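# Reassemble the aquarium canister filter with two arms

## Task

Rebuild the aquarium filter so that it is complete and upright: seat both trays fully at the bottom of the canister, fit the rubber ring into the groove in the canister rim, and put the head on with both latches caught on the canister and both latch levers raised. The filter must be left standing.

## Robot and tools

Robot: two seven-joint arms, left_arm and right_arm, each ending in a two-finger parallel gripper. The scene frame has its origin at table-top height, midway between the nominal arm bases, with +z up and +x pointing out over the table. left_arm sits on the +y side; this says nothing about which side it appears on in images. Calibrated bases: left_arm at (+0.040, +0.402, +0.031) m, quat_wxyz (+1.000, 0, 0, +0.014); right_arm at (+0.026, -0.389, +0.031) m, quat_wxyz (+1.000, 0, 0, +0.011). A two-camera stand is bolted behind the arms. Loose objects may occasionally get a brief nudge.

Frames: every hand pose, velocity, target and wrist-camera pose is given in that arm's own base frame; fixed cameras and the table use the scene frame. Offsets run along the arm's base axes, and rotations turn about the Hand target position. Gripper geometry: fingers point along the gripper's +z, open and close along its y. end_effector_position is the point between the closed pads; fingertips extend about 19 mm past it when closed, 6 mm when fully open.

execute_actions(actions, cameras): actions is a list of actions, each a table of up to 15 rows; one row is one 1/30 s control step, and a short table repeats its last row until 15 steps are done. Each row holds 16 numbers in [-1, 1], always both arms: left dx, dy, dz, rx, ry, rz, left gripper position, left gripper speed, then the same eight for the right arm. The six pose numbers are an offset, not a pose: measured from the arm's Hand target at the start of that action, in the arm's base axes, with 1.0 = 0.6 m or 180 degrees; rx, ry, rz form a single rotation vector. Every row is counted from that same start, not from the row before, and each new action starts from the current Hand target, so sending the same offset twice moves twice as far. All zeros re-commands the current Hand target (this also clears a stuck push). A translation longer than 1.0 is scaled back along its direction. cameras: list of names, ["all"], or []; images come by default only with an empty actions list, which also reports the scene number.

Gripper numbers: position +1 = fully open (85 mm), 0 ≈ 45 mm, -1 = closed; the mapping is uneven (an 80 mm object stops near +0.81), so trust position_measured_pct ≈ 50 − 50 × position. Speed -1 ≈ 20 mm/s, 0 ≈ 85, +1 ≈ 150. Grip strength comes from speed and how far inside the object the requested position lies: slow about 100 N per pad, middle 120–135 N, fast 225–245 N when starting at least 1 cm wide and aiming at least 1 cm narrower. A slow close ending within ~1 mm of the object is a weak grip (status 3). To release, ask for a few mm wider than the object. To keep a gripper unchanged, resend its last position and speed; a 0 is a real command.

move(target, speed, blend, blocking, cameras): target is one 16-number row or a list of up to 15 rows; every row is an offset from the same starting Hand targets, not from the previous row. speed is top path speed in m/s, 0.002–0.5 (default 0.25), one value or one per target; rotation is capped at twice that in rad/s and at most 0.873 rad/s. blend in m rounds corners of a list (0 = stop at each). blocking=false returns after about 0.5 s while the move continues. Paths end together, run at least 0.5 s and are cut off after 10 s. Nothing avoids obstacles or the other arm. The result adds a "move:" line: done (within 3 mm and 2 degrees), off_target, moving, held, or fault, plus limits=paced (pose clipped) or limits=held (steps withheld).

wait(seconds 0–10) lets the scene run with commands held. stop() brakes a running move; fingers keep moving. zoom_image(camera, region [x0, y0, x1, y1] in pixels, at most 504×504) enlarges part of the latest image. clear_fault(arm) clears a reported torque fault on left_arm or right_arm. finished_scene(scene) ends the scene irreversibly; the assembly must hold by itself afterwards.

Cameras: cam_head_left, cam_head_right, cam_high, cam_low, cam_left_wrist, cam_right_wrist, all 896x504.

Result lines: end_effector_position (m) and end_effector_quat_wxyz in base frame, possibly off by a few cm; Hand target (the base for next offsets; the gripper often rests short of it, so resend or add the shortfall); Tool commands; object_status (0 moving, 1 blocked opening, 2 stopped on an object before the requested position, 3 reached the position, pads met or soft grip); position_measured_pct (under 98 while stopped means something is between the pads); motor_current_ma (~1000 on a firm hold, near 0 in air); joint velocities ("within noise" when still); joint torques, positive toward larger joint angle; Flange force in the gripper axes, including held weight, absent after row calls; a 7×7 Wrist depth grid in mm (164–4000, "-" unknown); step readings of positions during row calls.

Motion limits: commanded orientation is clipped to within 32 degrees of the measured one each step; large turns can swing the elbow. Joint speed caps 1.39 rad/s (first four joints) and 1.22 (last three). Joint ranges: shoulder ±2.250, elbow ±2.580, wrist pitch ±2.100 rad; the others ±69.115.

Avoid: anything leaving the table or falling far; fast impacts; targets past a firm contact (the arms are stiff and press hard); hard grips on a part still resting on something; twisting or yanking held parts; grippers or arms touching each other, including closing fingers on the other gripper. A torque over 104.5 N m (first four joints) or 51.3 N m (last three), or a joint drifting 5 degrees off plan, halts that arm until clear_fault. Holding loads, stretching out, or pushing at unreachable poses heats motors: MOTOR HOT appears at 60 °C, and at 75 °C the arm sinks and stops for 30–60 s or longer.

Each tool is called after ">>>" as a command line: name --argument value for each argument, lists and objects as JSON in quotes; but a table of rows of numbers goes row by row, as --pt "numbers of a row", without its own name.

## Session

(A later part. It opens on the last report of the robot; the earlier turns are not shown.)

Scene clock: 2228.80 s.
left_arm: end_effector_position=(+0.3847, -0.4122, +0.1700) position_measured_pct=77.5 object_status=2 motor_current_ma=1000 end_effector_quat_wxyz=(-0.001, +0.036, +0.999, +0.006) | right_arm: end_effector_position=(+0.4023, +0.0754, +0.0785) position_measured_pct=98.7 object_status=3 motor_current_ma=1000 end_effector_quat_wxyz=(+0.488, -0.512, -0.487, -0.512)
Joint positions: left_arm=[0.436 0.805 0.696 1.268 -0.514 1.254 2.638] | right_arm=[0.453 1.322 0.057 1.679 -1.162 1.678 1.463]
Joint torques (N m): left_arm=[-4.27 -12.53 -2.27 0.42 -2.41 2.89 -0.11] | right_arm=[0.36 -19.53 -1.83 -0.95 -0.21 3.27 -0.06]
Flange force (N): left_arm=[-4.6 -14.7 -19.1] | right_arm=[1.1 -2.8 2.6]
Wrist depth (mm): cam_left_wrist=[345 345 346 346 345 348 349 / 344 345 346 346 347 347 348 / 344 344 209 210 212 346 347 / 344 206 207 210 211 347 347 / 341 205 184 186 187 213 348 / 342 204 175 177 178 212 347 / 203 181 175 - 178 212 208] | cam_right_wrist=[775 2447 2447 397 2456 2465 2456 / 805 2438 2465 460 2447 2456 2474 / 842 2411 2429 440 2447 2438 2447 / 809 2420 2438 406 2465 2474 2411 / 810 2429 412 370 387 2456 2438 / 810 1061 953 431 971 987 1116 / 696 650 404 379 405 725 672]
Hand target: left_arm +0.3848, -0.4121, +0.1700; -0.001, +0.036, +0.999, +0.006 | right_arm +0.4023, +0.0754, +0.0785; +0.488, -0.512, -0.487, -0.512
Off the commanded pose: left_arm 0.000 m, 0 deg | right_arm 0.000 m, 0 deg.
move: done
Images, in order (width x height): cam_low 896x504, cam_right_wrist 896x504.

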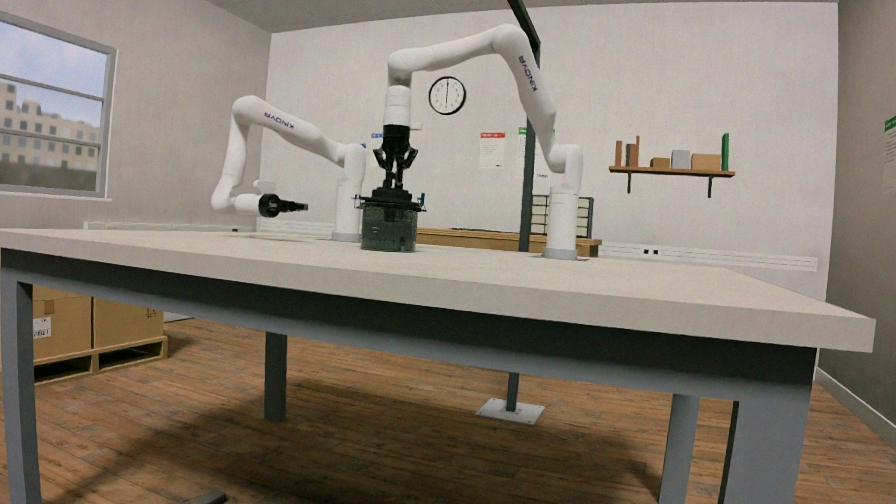

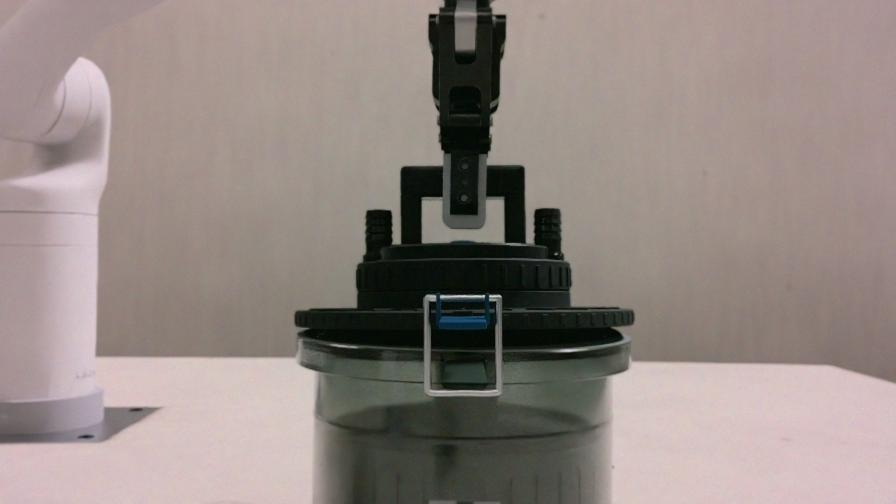

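>>> move --target '[0,0,-0.0022,0.003,0,0,-0.75,-1, 0,0,0,0,0,0,-1,-0.5]' --speed 0.01 --cameras '["cam_right_wrist"]'

>>> zoom_image --camera "cam_right_wrist" --region '[280, 220, 660, 440]'

Scene clock: 2238.47 s.
left_arm: end_effector_position=(+0.3848, -0.4122, +0.1687) position_measured_pct=77.5 object_status=2 motor_current_ma=1000 end_effector_quat_wxyz=(-0.001, +0.036, +0.999, +0.010) | right_arm: end_effector_position=(+0.4023, +0.0754, +0.0785) position_measured_pct=98.7 object_status=3 motor_current_ma=1000 end_effector_quat_wxyz=(+0.488, -0.512, -0.487, -0.512)
Joint positions: left_arm=[0.444 0.81 0.692 1.261 -0.518 1.263 2.641] | right_arm=[0.453 1.322 0.057 1.679 -1.162 1.678 1.463]
Joint torques (N m): left_arm=[-6.8 -4.37 -6.6 4.84 -3.41 4.04 -0.12] | right_arm=[0.37 -19.59 -1.81 -1.01 -0.21 3.28 -0.06]
Flange force (N): left_arm=[-2.5 -18.6 -34.3] | right_arm=[1.1 -3.0 2.7]
Wrist depth (mm): cam_left_wrist=[342 344 344 346 346 347 350 / 342 344 344 345 346 347 349 / 342 343 209 210 212 348 348 / 341 206 207 209 211 347 347 / 341 205 183 186 187 213 347 / 340 204 175 176 179 212 346 / 203 181 175 - 178 212 208] | cam_right_wrist=[779 2447 2456 395 2447 2438 2438 / 807 2456 2438 460 2456 2438 2447 / 840 2429 2420 440 2456 2420 2438 / 809 2429 2411 405 2420 2456 2493 / 810 2420 408 369 387 2447 2438 / 809 1057 955 436 975 988 1116 / 699 650 404 380 405 723 675]
Hand target: left_arm +0.3848, -0.4121, +0.1687; -0.001, +0.036, +0.999, +0.010 | right_arm +0.4023, +0.0754, +0.0785; +0.488, -0.512, -0.487, -0.512
Off the commanded pose: left_arm 0.000 m, 0 deg | right_arm 0.000 m, 0 deg.
move: done
Images, in order (width x height): cam_right_wrist 896x504.

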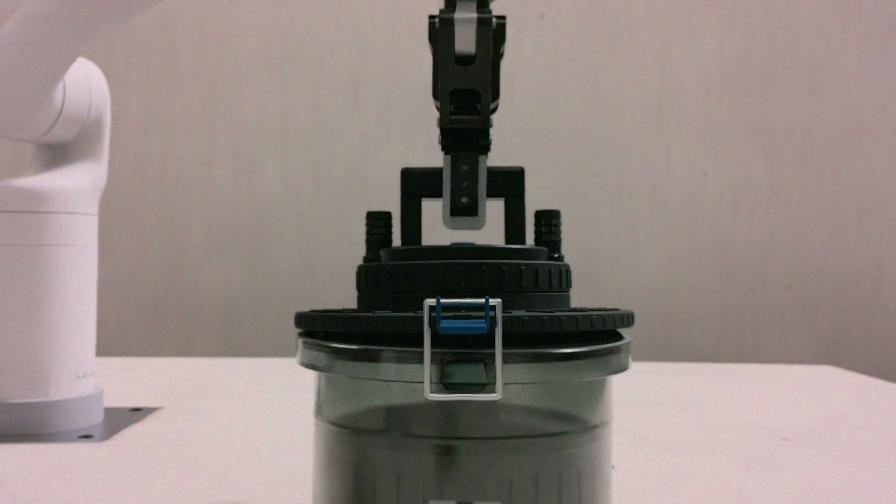

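Scaled by 1.326 from the camera's 896x504 image, which has a finer 1280x720 frame.

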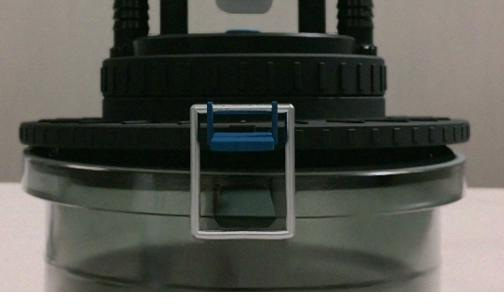

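>>> move --target '[0,0,-0.0017,0.002,0,0,-0.75,-1, -0.0005,0.1165,0,0,0,0,-1,-0.5]' --speed 0.05 --cameras '["cam_right_wrist","cam_low"]'

>>> zoom_image --camera "cam_low" --region '[320, 180, 370, 230]'

Scene clock: 2246.40 s.
left_arm: end_effector_position=(+0.3848, -0.4121, +0.1677) position_measured_pct=77.5 object_status=2 motor_current_ma=1000 end_effector_quat_wxyz=(-0.001, +0.036, +0.999, +0.013) | right_arm: end_effector_position=(+0.4020, +0.1452, +0.0785) position_measured_pct=98.7 object_status=3 motor_current_ma=1000 end_effector_quat_wxyz=(+0.488, -0.512, -0.487, -0.512)
Joint positions: left_arm=[0.449 0.814 0.689 1.256 -0.521 1.269 2.642] | right_arm=[0.353 1.312 -0.009 1.786 -1.269 1.576 1.525]
Joint torques (N m): left_arm=[-8.74 3.12 -10.12 8.79 -4.15 4.76 -0.14] | right_arm=[0.51 -18.95 -2.41 -0.74 -0.34 3.36 -0.14]
Flange force (N): left_arm=[-1.2 -21.5 -48.5] | right_arm=[1.5 -4.3 2.4]
Wrist depth (mm): cam_left_wrist=[342 342 344 344 346 348 349 / 342 342 343 345 346 348 349 / 340 340 209 210 212 347 349 / 339 206 207 209 211 346 348 / 339 205 183 186 187 212 348 / 340 204 175 176 178 213 348 / 203 181 175 - 178 212 209] | cam_right_wrist=[790 2368 2368 333 2376 2394 2376 / 779 2376 2368 358 2394 2376 2394 / 785 2376 2376 365 377 2368 2376 / 759 2368 2351 331 345 2368 2376 / 759 2376 341 323 307 2385 2385 / 764 1059 849 283 305 972 1116 / 692 651 376 354 376 720 672]
Hand target: left_arm +0.3848, -0.4121, +0.1676; -0.001, +0.036, +0.999, +0.013 | right_arm +0.4020, +0.1453, +0.0785; +0.488, -0.512, -0.487, -0.512
Off the commanded pose: left_arm 0.000 m, 0 deg | right_arm 0.000 m, 0 deg.
move: done
Images, in order (width x height): cam_low 896x504, cam_right_wrist 896x504.

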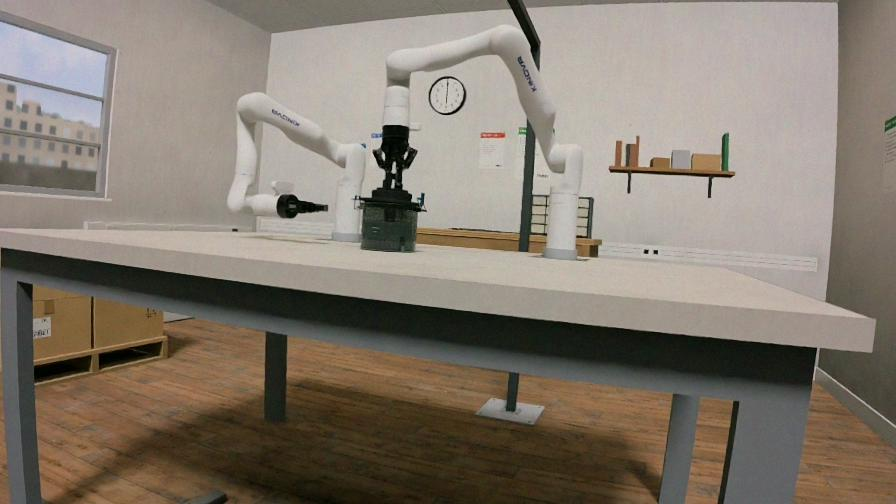

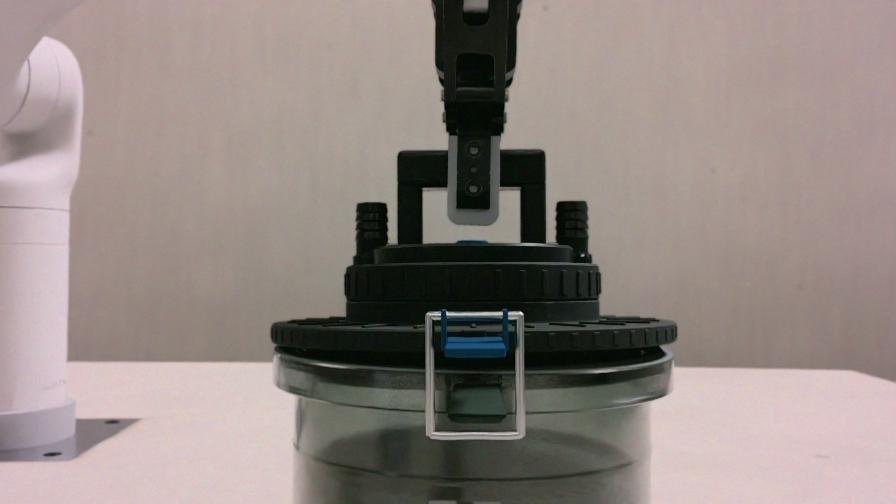

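Scaled by 10.080 from the camera's 896x504 image, which has a finer 1280x720 frame.

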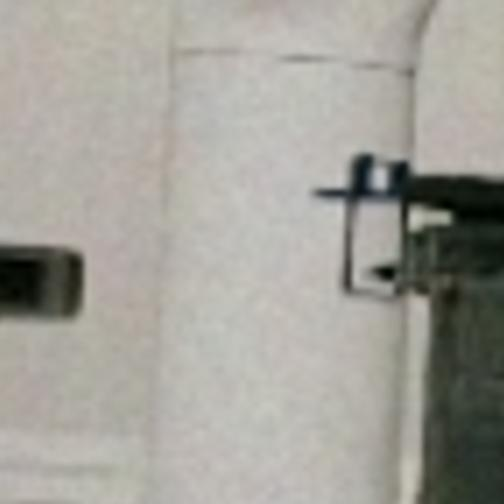

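>>> move --target '[0,0,0,0,0,0,-0.75,-1, 0.0106,0.1083,0,0,0,0,-1,-0.5]' --speed 0.05 --cameras '["cam_right_wrist","cam_low"]'

>>> zoom_image --camera "cam_low" --region '[330, 185, 370, 220]'

Scene clock: 2262.30 s.
left_arm: end_effector_position=(+0.3848, -0.4122, +0.1676) position_measured_pct=77.5 object_status=2 motor_current_ma=1000 end_effector_quat_wxyz=(-0.001, +0.036, +0.999, +0.013) | right_arm: end_effector_position=(+0.4084, +0.2102, +0.0785) position_measured_pct=98.7 object_status=3 motor_current_ma=1000 end_effector_quat_wxyz=(+0.488, -0.512, -0.487, -0.512)
Joint positions: left_arm=[0.449 0.814 0.689 1.256 -0.521 1.269 2.642] | right_arm=[0.251 1.311 -0.081 1.832 -1.389 1.494 1.556]
Joint torques (N m): left_arm=[-8.81 3.21 -10.19 8.82 -4.14 4.8 -0.15] | right_arm=[0.34 -18.81 -3.09 -0.34 0.22 3.12 -0.06]
Flange force (N): left_arm=[-1.0 -21.6 -48.6] | right_arm=[1.2 -2.8 1.7]
Wrist depth (mm): cam_left_wrist=[341 343 343 345 347 348 350 / 341 342 343 345 345 347 349 / 341 341 209 210 213 347 349 / 341 206 207 209 211 347 348 / 339 205 183 186 187 213 348 / 339 204 175 176 178 212 347 / 203 181 174 - 178 212 208] | cam_right_wrist=[2302 2302 2326 293 2294 2326 2310 / 2286 2302 2318 300 2318 2335 2318 / 2310 2294 2318 300 306 2302 2326 / 2302 2286 311 272 287 2326 2326 / 2302 2294 270 258 262 2294 2294 / 933 842 244 221 237 261 987 / 690 649 352 213 354 717 670]
Hand target: left_arm +0.3848, -0.4122, +0.1676; -0.001, +0.036, +0.999, +0.013 | right_arm +0.4084, +0.2103, +0.0785; +0.488, -0.512, -0.487, -0.512
Off the commanded pose: left_arm 0.000 m, 0 deg | right_arm 0.000 m, 0 deg.
move: done
Images, in order (width x height): cam_low 896x504, cam_right_wrist 896x504.

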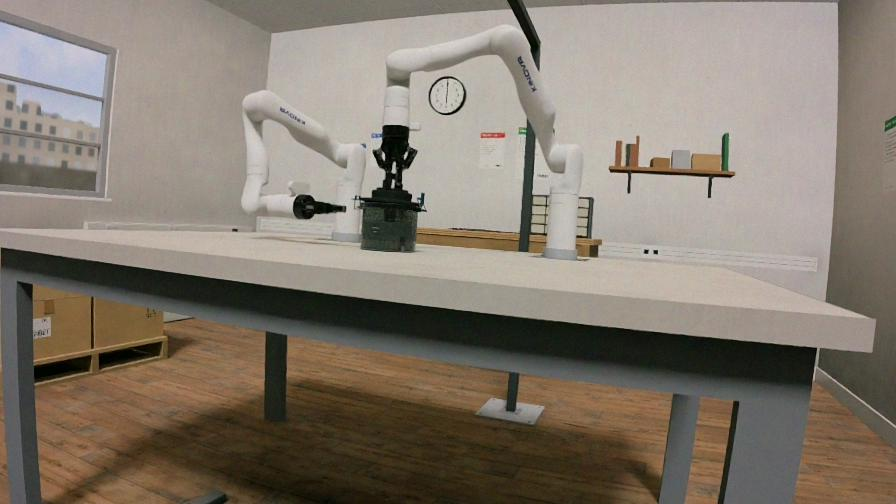

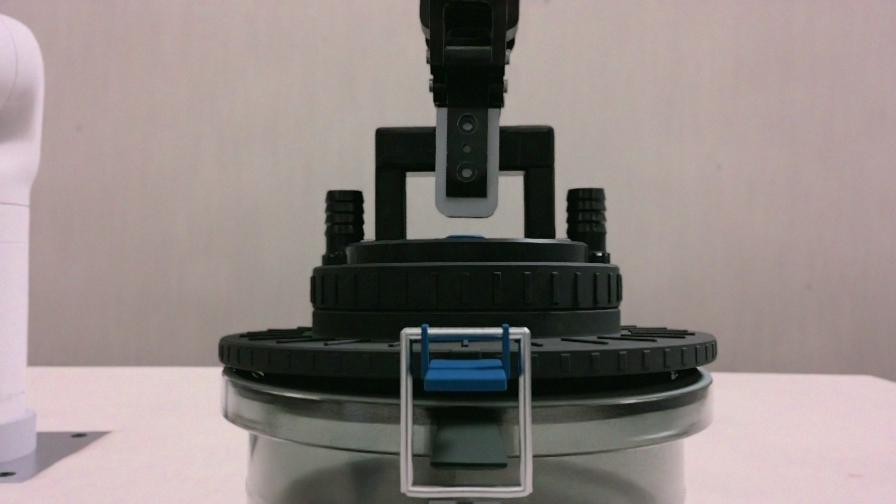

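Scaled by 12.600 from the camera's 896x504 image, which has a finer 1280x720 frame.

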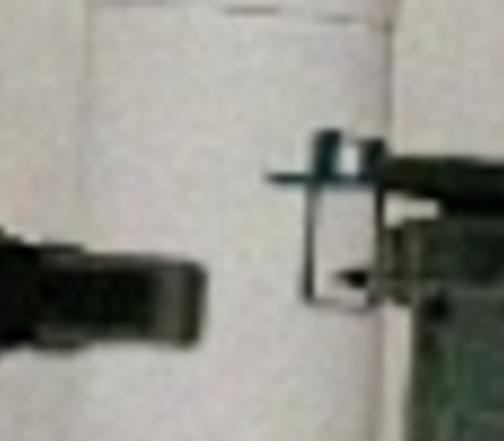

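>>> move --target '[0,0,0,0,0,0,-0.75,-1, 0.0035,0.05,0,0,0,0,-1,-0.5]' --speed 0.04 --cameras '["cam_right_wrist","cam_low"]'

>>> zoom_image --camera "cam_low" --region '[330, 185, 370, 220]'

Scene clock: 2284.63 s.
left_arm: end_effector_position=(+0.3848, -0.4122, +0.1676) position_measured_pct=77.5 object_status=2 motor_current_ma=1000 end_effector_quat_wxyz=(-0.001, +0.036, +0.999, +0.013) | right_arm: end_effector_position=(+0.4105, +0.2402, +0.0785) position_measured_pct=98.7 object_status=3 motor_current_ma=1000 end_effector_quat_wxyz=(+0.488, -0.512, -0.487, -0.512)
Joint positions: left_arm=[0.449 0.814 0.689 1.256 -0.521 1.269 2.642] | right_arm=[0.203 1.313 -0.115 1.844 -1.447 1.459 1.57]
Joint torques (N m): left_arm=[-8.78 3.23 -10.21 8.82 -4.15 4.76 -0.14] | right_arm=[0.33 -18.83 -3.65 -0.46 -0.02 3.22 -0.06]
Flange force (N): left_arm=[-1.1 -21.5 -48.7] | right_arm=[1.2 -3.2 0.8]
Wrist depth (mm): cam_left_wrist=[341 343 345 346 347 348 349 / 341 342 343 345 346 348 349 / 340 342 209 210 212 347 348 / 340 206 208 209 211 346 349 / 340 205 183 186 187 213 348 / 338 204 175 176 178 212 347 / 203 181 174 - 178 212 208] | cam_right_wrist=[2263 2263 2286 251 - 2286 2271 / 2278 2271 2278 268 2271 2278 2310 / 2263 2271 2286 269 277 2294 2318 / 2278 2278 279 240 256 2286 2302 / 2271 2286 239 228 236 317 2286 / 931 231 209 176 202 233 981 / 690 643 601 184 318 662 668]
Hand target: left_arm +0.3848, -0.4122, +0.1676; -0.001, +0.036, +0.999, +0.013 | right_arm +0.4105, +0.2403, +0.0785; +0.488, -0.512, -0.487, -0.512
Off the commanded pose: left_arm 0.000 m, 0 deg | right_arm 0.000 m, 0 deg.
move: done
Images, in order (width x height): cam_low 896x504, cam_right_wrist 896x504.

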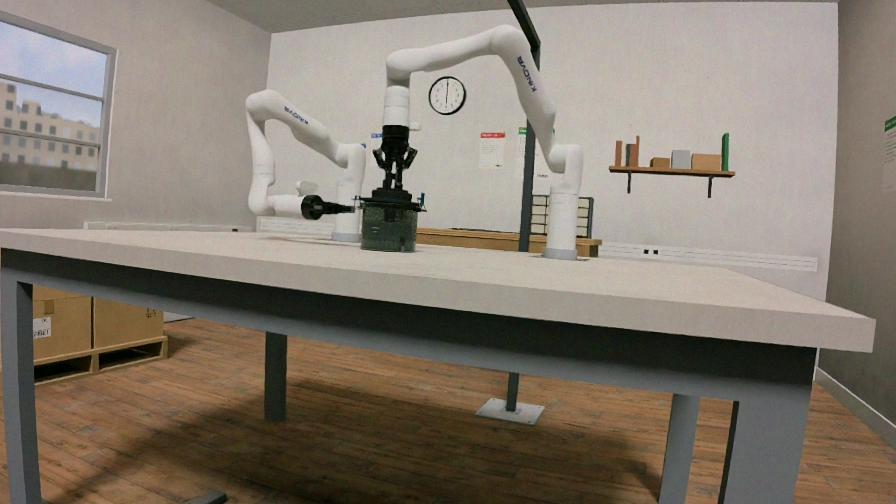

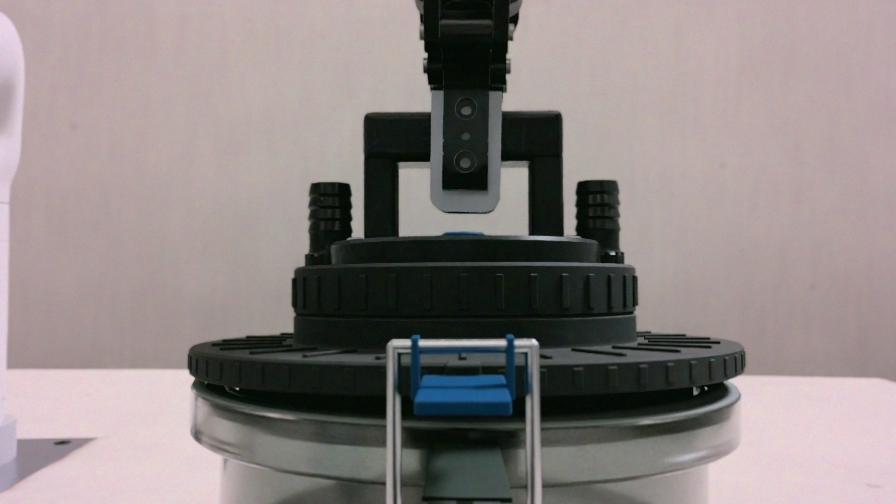

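Scaled by 12.600 from the camera's 896x504 image, which has a finer 1280x720 frame.

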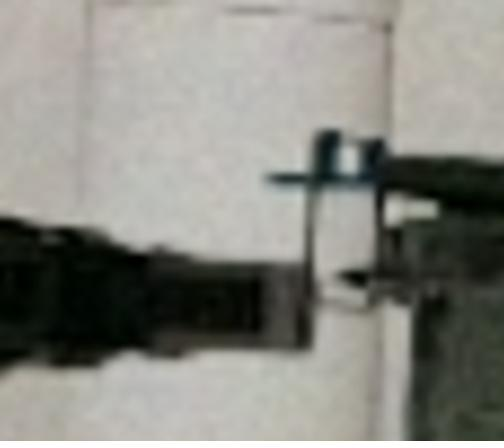

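>>> move --pt "0 0 0 0 0 0 -0.75 -1 0 0 0.0328 0 0 0 -1 -0.5" --pt "0 0 0 0 0 0 -0.75 -1 0.0001 0.0019 0.0517 0 0 0 -1 -0.5" --speed 0.03 --blend '[0.002,0]' --cameras '["cam_low","cam_right_wrist"]'

>>> zoom_image --camera "cam_low" --region '[330, 180, 370, 215]'

Scene clock: 2304.17 s.
left_arm: end_effector_position=(+0.3848, -0.4120, +0.1676) position_measured_pct=77.5 object_status=2 motor_current_ma=1000 end_effector_quat_wxyz=(-0.001, +0.036, +0.999, +0.014) | right_arm: end_effector_position=(+0.4105, +0.2414, +0.1094) position_measured_pct=98.7 object_status=3 motor_current_ma=1000 end_effector_quat_wxyz=(+0.488, -0.512, -0.487, -0.512)
Joint positions: left_arm=[0.449 0.814 0.689 1.256 -0.521 1.269 2.642] | right_arm=[0.203 1.236 -0.121 1.891 -1.454 1.46 1.541]
Joint torques (N m): left_arm=[-4.14 -0.06 -5.43 6.28 -2.1 2.71 -0.04] | right_arm=[0.34 -23.62 -7.83 -0.22 0.04 7.89 -0.07]
Flange force (N): left_arm=[-4.1 -13.0 -42.7] | right_arm=[-13.2 -3.0 1.9]
Wrist depth (mm): cam_left_wrist=[340 342 343 346 346 348 350 / 341 342 343 344 346 347 349 / 339 340 209 210 212 348 348 / 339 206 207 209 211 347 348 / 338 205 183 184 187 212 348 / 338 204 175 176 178 212 348 / 203 181 175 - 178 212 209] | cam_right_wrist=[2271 2278 2294 232 - 2278 2263 / 2271 2286 2286 243 - 2263 2255 / 2263 2263 2271 264 2271 2278 2278 / 2263 2255 2302 268 275 2294 2271 / 2248 2278 280 275 276 2286 2286 / 1087 1092 248 230 242 1133 2302 / 812 252 231 213 230 247 844]
Hand target: left_arm +0.3848, -0.4121, +0.1676; -0.001, +0.036, +0.999, +0.013 | right_arm +0.4105, +0.2414, +0.1095; +0.488, -0.512, -0.487, -0.512
Off the commanded pose: left_arm 0.000 m, 0 deg | right_arm 0.000 m, 0 deg.
move: done
Images, in order (width x height): cam_low 896x504, cam_right_wrist 896x504.

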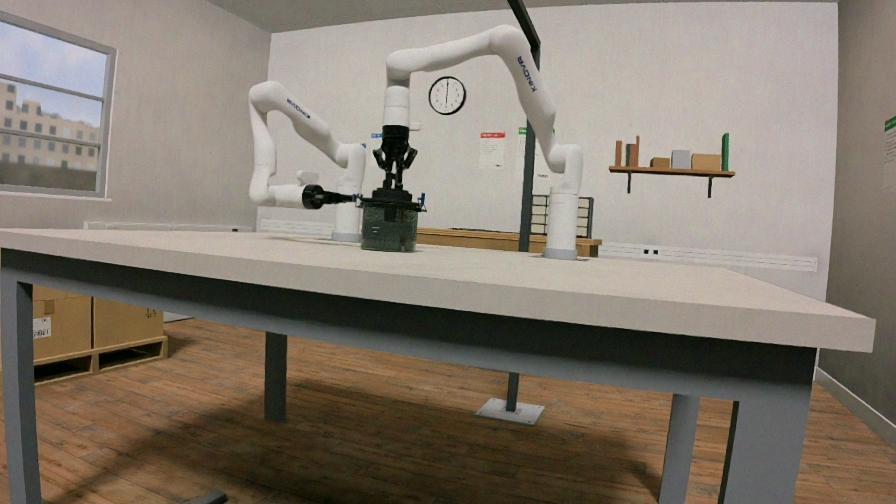

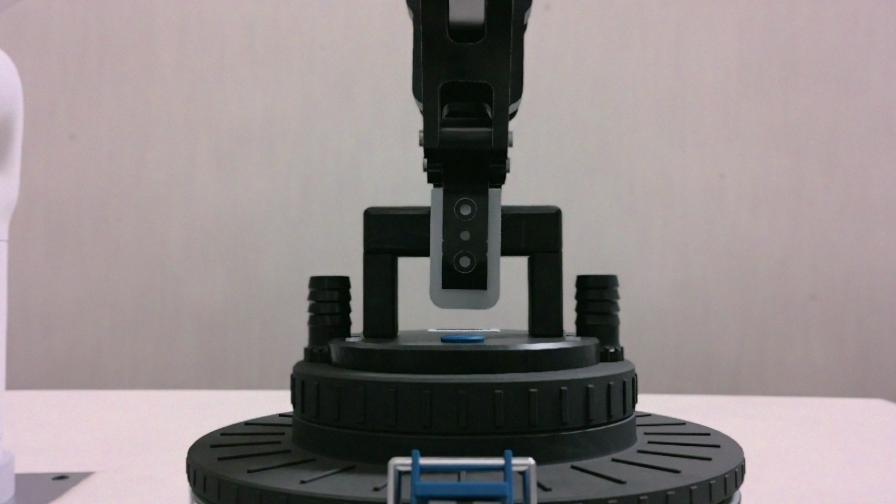

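Scaled by 12.600 from the camera's 896x504 image, which has a finer 1280x720 frame.

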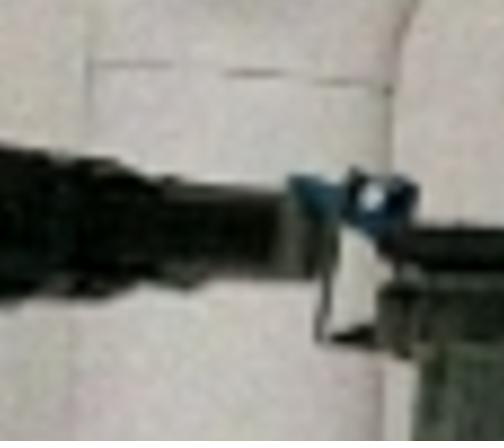

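>>> move --pt "0 0 0 0 0 0 -0.75 -1 0.0001 0.0028 0.0105 0 0 0 -1 -0.5" --pt "0 0 0 0 0 0 -0.75 -1 0.0005 0.0097 0.019 0 0 0 -1 -0.5" --speed 0.02 --blend '[0.002,0]' --cameras '["cam_low","cam_right_wrist"]'

>>> zoom_image --camera "cam_low" --region '[330, 180, 370, 215]'

Scene clock: 2315.80 s.
left_arm: end_effector_position=(+0.3848, -0.4120, +0.1676) position_measured_pct=77.5 object_status=2 motor_current_ma=1000 end_effector_quat_wxyz=(-0.001, +0.036, +0.999, +0.014) | right_arm: end_effector_position=(+0.4108, +0.2472, +0.1208) position_measured_pct=98.7 object_status=3 motor_current_ma=1000 end_effector_quat_wxyz=(+0.488, -0.512, -0.487, -0.512)
Joint positions: left_arm=[0.449 0.814 0.689 1.256 -0.521 1.269 2.642] | right_arm=[0.194 1.208 -0.129 1.909 -1.468 1.454 1.53]
Joint torques (N m): left_arm=[4.5 1.1 1.39 2.67 0.73 -3.16 0.08] | right_arm=[-4.33 -28.38 -16.26 0.71 0.12 13.2 -0.13]
Flange force (N): left_arm=[-4.3 8.1 -46.6] | right_arm=[-28.4 -1.9 -8.9]
Wrist depth (mm): cam_left_wrist=[340 342 345 345 345 347 350 / 339 341 343 344 345 348 350 / 339 341 208 210 211 347 349 / 339 206 207 209 211 347 349 / 339 205 183 - 186 212 348 / 337 204 175 176 178 212 347 / 203 181 175 - 178 212 209] | cam_right_wrist=[2278 2271 2263 223 - 2294 2278 / 2263 2263 2263 231 - 2294 2278 / 2263 2255 2248 248 - 2263 2278 / 2255 2263 2255 271 271 2278 2302 / 2248 2278 276 264 272 2263 2263 / 1130 1139 261 237 252 2271 1193 / 848 788 240 225 232 294 883]
Hand target: left_arm +0.3848, -0.4121, +0.1676; -0.001, +0.036, +0.999, +0.013 | right_arm +0.4108, +0.2472, +0.1209; +0.488, -0.512, -0.487, -0.512
Off the commanded pose: left_arm 0.000 m, 0 deg | right_arm 0.000 m, 0 deg.
move: done
Images, in order (width x height): cam_low 896x504, cam_right_wrist 896x504.

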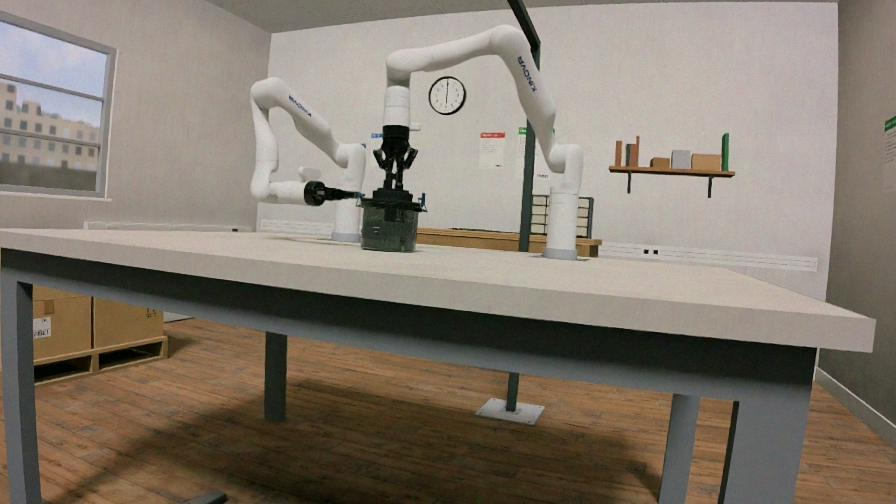

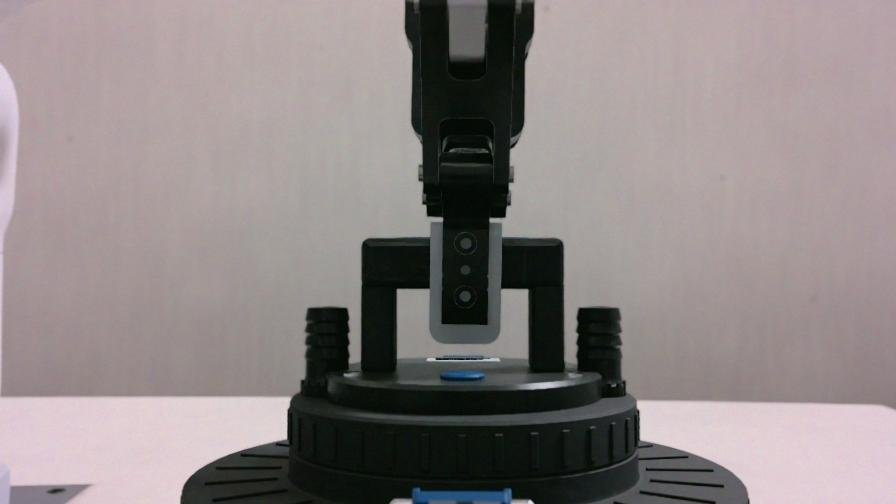

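Scaled by 12.600 from the camera's 896x504 image, which has a finer 1280x720 frame.

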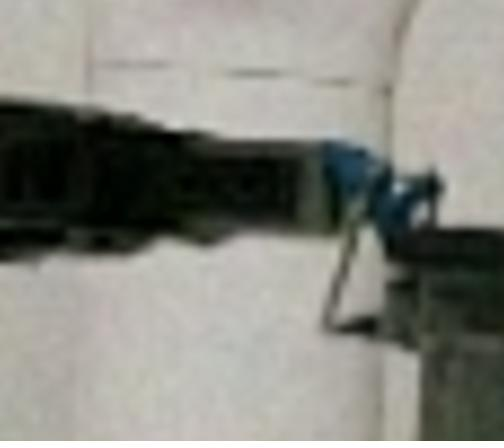

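>>> move --pt "0 0 0 0 0 0 -0.75 -1 0.0005 0.0093 0.0065 0 0 0 -1 -0.5" --pt "0 0 0 0 0 0 -0.75 -1 0.001 0.0203 0.0105 0 0 0 -1 -0.5" --speed 0.02 --blend '[0.002,0]' --cameras '["cam_low","cam_right_wrist"]'

>>> zoom_image --camera "cam_low" --region '[330, 180, 370, 215]'

Scene clock: 2325.57 s.
left_arm: end_effector_position=(+0.3848, -0.4120, +0.1676) position_measured_pct=77.5 object_status=2 motor_current_ma=1000 end_effector_quat_wxyz=(-0.001, +0.036, +0.999, +0.014) | right_arm: end_effector_position=(+0.4114, +0.2594, +0.1272) position_measured_pct=98.7 object_status=3 motor_current_ma=1000 end_effector_quat_wxyz=(+0.488, -0.512, -0.487, -0.512)
Joint positions: left_arm=[0.449 0.814 0.689 1.256 -0.52 1.269 2.642] | right_arm=[0.174 1.193 -0.143 1.92 -1.494 1.441 1.528]
Joint torques (N m): left_arm=[9.66 -10.15 8.42 -3.15 2.63 -4.77 -0.19] | right_arm=[-9.58 -24.53 -16.81 -0.45 -0.53 9.27 -0.09]
Flange force (N): left_arm=[-8.1 15.9 -25.2] | right_arm=[-16.9 -4.2 -24.1]
Wrist depth (mm): cam_left_wrist=[339 341 343 343 346 347 349 / 338 340 341 343 344 346 350 / 339 340 208 209 211 346 348 / 338 206 207 209 210 346 348 / 337 205 183 - 186 212 347 / 337 204 175 176 178 212 347 / 203 181 174 - 178 211 210] | cam_right_wrist=[2263 2263 2240 209 - 2263 2278 / 2263 2255 2240 218 - 2263 2271 / 2278 2255 2255 230 - 2278 2286 / 2271 2271 2240 2271 2255 2255 2271 / 2240 2263 262 247 260 2263 2286 / 2240 1178 262 253 260 2278 2240 / 876 817 230 215 228 835 906]
Hand target: left_arm +0.3848, -0.4121, +0.1676; -0.001, +0.036, +0.999, +0.013 | right_arm +0.4114, +0.2594, +0.1272; +0.488, -0.512, -0.487, -0.512
Off the commanded pose: left_arm 0.000 m, 0 deg | right_arm 0.000 m, 0 deg.
move: done
Images, in order (width x height): cam_low 896x504, cam_right_wrist 896x504.

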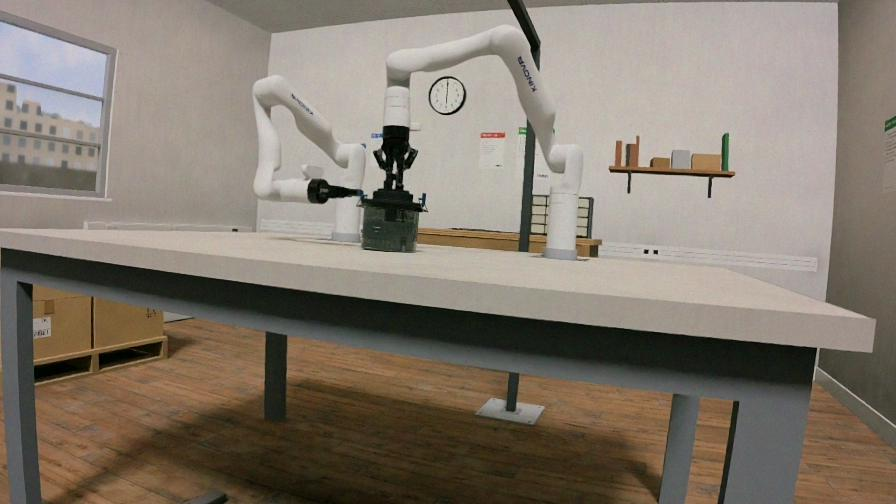

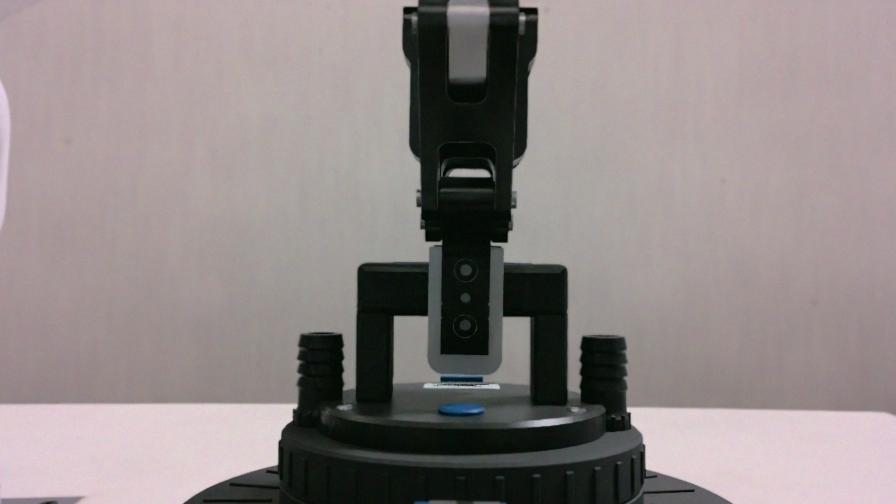

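Scaled by 12.600 from the camera's 896x504 image, which has a finer 1280x720 frame.

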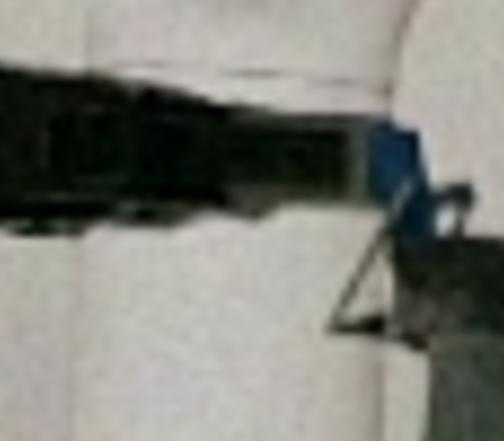

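>>> move --target '[0,0,0,0,0,0,-0.75,-1, 0.0004,0.0075,0.002,0,0,0,-1,-0.5]' --speed 0.01 --cameras '["cam_low","cam_high"]'

>>> zoom_image --camera "cam_low" --region '[330, 180, 370, 215]'

>>> zoom_image --camera "cam_high" --region '[400, 170, 560, 290]'

Scene clock: 2333.70 s.
left_arm: end_effector_position=(+0.3847, -0.4121, +0.1675) position_measured_pct=77.5 object_status=2 motor_current_ma=1000 end_effector_quat_wxyz=(-0.001, +0.036, +0.999, +0.014) | right_arm: end_effector_position=(+0.4117, +0.2639, +0.1284) position_measured_pct=98.7 object_status=3 motor_current_ma=1000 end_effector_quat_wxyz=(+0.488, -0.512, -0.487, -0.512)
Joint positions: left_arm=[0.449 0.814 0.689 1.256 -0.52 1.269 2.642] | right_arm=[0.166 1.19 -0.148 1.923 -1.504 1.436 1.528]
Joint torques (N m): left_arm=[11.28 -22.62 13.52 -9.78 3.65 -6.1 -0.22] | right_arm=[-9.39 -21.38 -13.52 -0.95 -0.74 6.09 -0.08]
Flange force (N): left_arm=[-9.6 17.7 -2.5] | right_arm=[-7.7 -4.8 -24.3]
Wrist depth (mm): cam_left_wrist=[337 339 342 343 344 347 350 / 337 339 341 342 343 346 348 / 336 339 208 209 210 345 348 / 336 206 208 209 210 346 347 / 336 206 183 - 186 211 346 / 334 205 175 176 177 211 347 / 204 182 175 - 177 210 202] | cam_right_wrist=[2232 2248 2263 204 - 2255 2263 / 2255 2255 2255 213 - 2286 2278 / 2255 2263 2240 225 - 2278 2271 / 2225 2255 2271 2248 - 2248 2248 / 2240 2240 257 243 256 2271 2240 / 2240 1197 259 254 258 2271 2271 / 889 894 230 222 227 849 923]
Hand target: left_arm +0.3848, -0.4121, +0.1676; -0.001, +0.036, +0.999, +0.013 | right_arm +0.4117, +0.2639, +0.1284; +0.488, -0.512, -0.487, -0.512
Off the commanded pose: left_arm 0.000 m, 0 deg | right_arm 0.000 m, 0 deg.
move: done
Images, in order (width x height): cam_high 896x504, cam_low 896x504.

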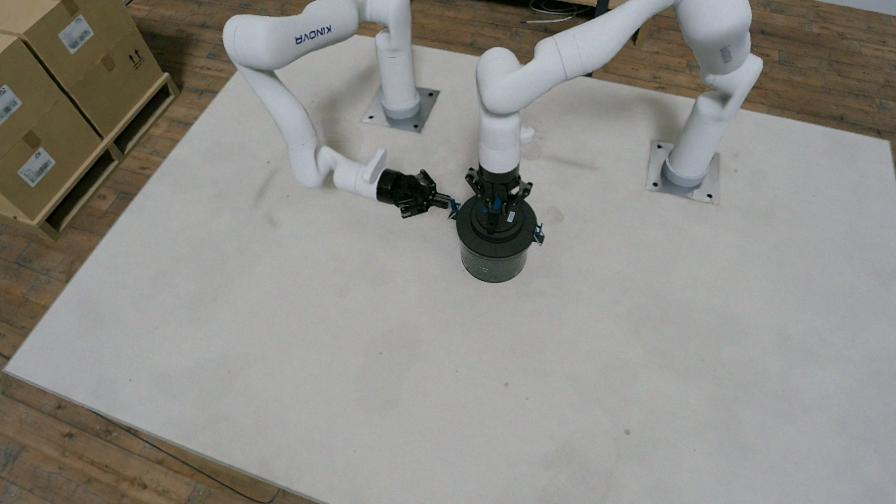

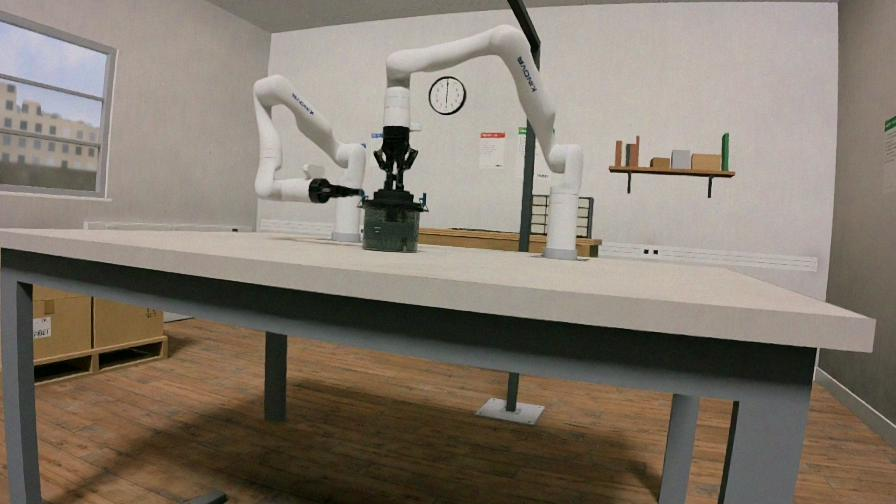

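Scaled by 12.600 from the camera's 896x504 image, which has a finer 1280x720 frame.

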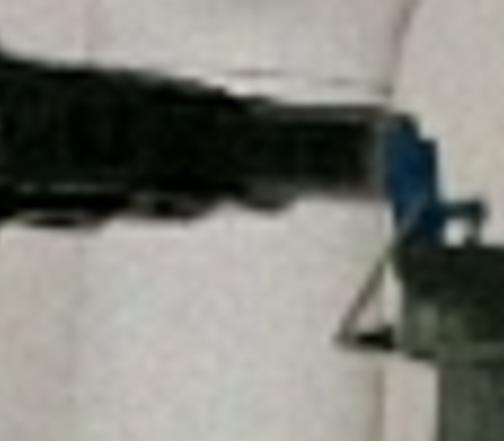

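Scaled by 3.150 from the camera's 896x504 image, which has a finer 1280x720 frame.

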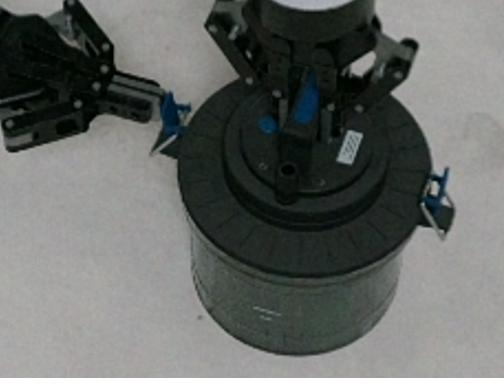

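>>> move --target '[0,0,0,0,0,0,-0.75,-1, 0.0004,0.0075,0.001,0,0,0,-1,-0.5]' --speed 0.01 --cameras '["cam_low"]'

>>> zoom_image --camera "cam_low" --region '[330, 180, 370, 215]'

Scene clock: 2340.27 s.
left_arm: end_effector_position=(+0.3847, -0.4122, +0.1677) position_measured_pct=77.5 object_status=2 motor_current_ma=1000 end_effector_quat_wxyz=(-0.001, +0.036, +0.999, +0.013) | right_arm: end_effector_position=(+0.4119, +0.2684, +0.1290) position_measured_pct=98.7 object_status=3 motor_current_ma=1000 end_effector_quat_wxyz=(+0.488, -0.512, -0.487, -0.512)
Joint positions: left_arm=[0.449 0.814 0.689 1.255 -0.52 1.269 2.642] | right_arm=[0.159 1.189 -0.153 1.924 -1.513 1.431 1.53]
Joint torques (N m): left_arm=[7.9 -25.94 11.6 -9.99 2.5 -4 -0.2] | right_arm=[-5.46 -20.65 -10.01 -1.24 -0.68 5.31 -0.07]
Flange force (N): left_arm=[-9.3 9.8 4.2] | right_arm=[-5.1 -4.6 -14.6]
Wrist depth (mm): cam_left_wrist=[338 339 341 342 344 346 349 / 338 339 341 342 345 345 348 / 337 338 208 209 210 346 348 / 337 207 207 208 210 345 347 / 336 206 184 - 186 211 347 / 334 205 175 176 178 211 347 / 205 183 175 - 177 210 202] | cam_right_wrist=[2255 2225 2240 199 - 2255 2263 / 2232 2240 2240 206 - 2240 2263 / 2248 2232 2271 237 - 2255 2286 / 2218 2263 2248 2271 - 2255 2255 / 2240 2255 253 250 250 2248 2240 / 2232 2255 254 257 254 2248 2271 / 888 896 228 217 222 922 925]
Hand target: left_arm +0.3848, -0.4122, +0.1677; -0.001, +0.036, +0.999, +0.013 | right_arm +0.4119, +0.2684, +0.1290; +0.488, -0.512, -0.487, -0.512
Off the commanded pose: left_arm 0.000 m, 0 deg | right_arm 0.000 m, 0 deg.
move: done
Images, in order (width x height): cam_low 896x504.

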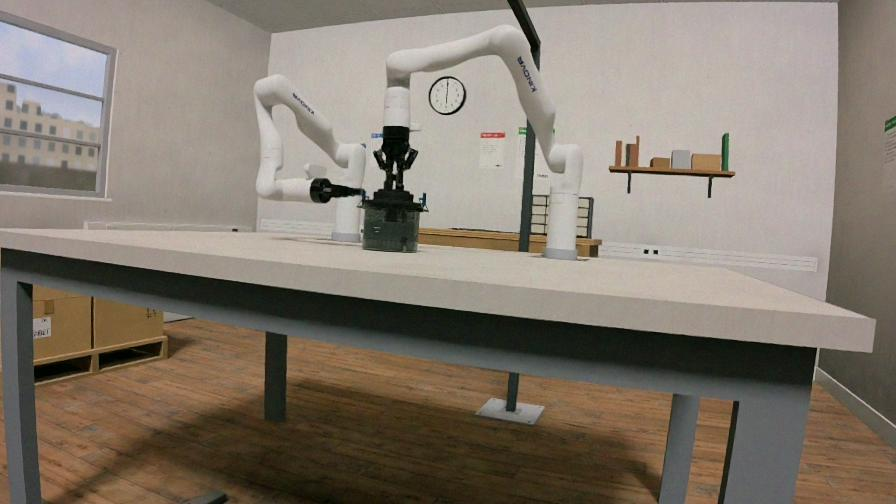

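Scaled by 12.600 from the camera's 896x504 image, which has a finer 1280x720 frame.

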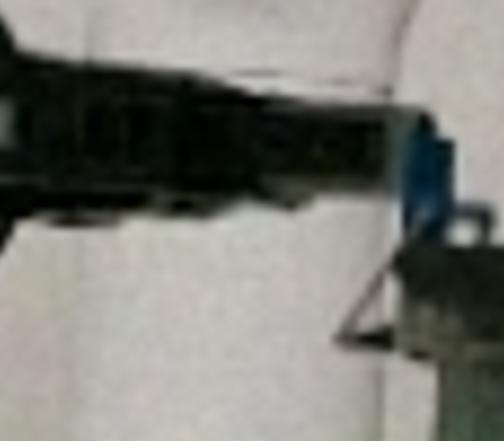

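>>> move --target '[0,0,0,0,0,0,-0.75,-1, 0.0002,0.0033,0,0,0,0,-1,-0.5]' --speed 0.01 --cameras '["cam_low"]'

>>> zoom_image --camera "cam_low" --region '[330, 180, 370, 215]'

Scene clock: 2346.87 s.
left_arm: end_effector_position=(+0.3848, -0.4120, +0.1676) position_measured_pct=77.5 object_status=2 motor_current_ma=1000 end_effector_quat_wxyz=(-0.001, +0.036, +0.999, +0.014) | right_arm: end_effector_position=(+0.4121, +0.2703, +0.1290) position_measured_pct=98.7 object_status=3 motor_current_ma=1000 end_effector_quat_wxyz=(+0.488, -0.512, -0.487, -0.512)
Joint positions: left_arm=[0.449 0.814 0.689 1.256 -0.52 1.269 2.642] | right_arm=[0.155 1.189 -0.155 1.924 -1.517 1.429 1.53]
Joint torques (N m): left_arm=[13.93 -25.5 16.52 -13.03 4.54 -8.42 -0.12] | right_arm=[-11.57 -22.21 -16.42 -0.79 -0.43 7.29 -0.06]
Flange force (N): left_arm=[-8.8 25.1 2.0] | right_arm=[-10.3 -4.1 -29.2]
Wrist depth (mm): cam_left_wrist=[338 339 341 343 345 346 349 / 337 339 340 342 344 346 348 / 336 338 208 209 210 345 348 / 335 207 207 208 210 345 347 / 336 206 184 - 186 211 348 / 335 205 175 176 177 211 347 / 205 182 175 - 177 210 200] | cam_right_wrist=[2218 2248 2255 198 - 2255 2240 / 2240 2240 2240 205 - 2255 2263 / 2232 2240 2225 237 - 2255 2255 / 2232 2248 2225 2263 - 2248 2271 / 2225 2255 252 249 250 2248 2255 / 2240 1193 254 256 253 2271 2248 / 883 891 227 217 221 916 918]
Hand target: left_arm +0.3848, -0.4122, +0.1676; -0.001, +0.036, +0.999, +0.013 | right_arm +0.4120, +0.2704, +0.1290; +0.488, -0.512, -0.487, -0.512
Off the commanded pose: left_arm 0.000 m, 0 deg | right_arm 0.000 m, 0 deg.
move: done
Images, in order (width x height): cam_low 896x504.

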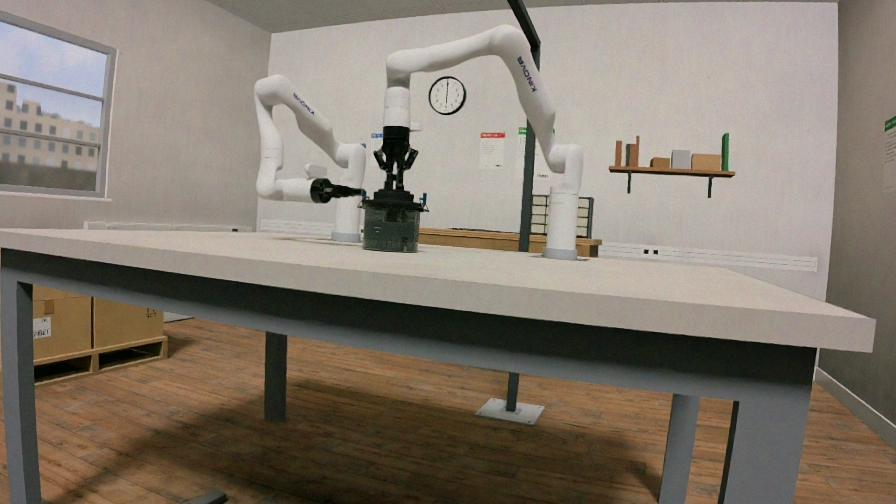

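Scaled by 12.600 from the camera's 896x504 image, which has a finer 1280x720 frame.

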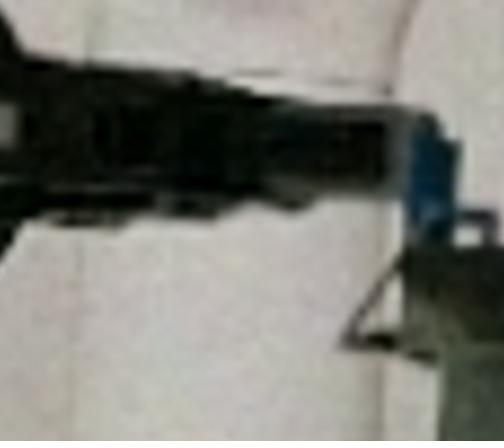

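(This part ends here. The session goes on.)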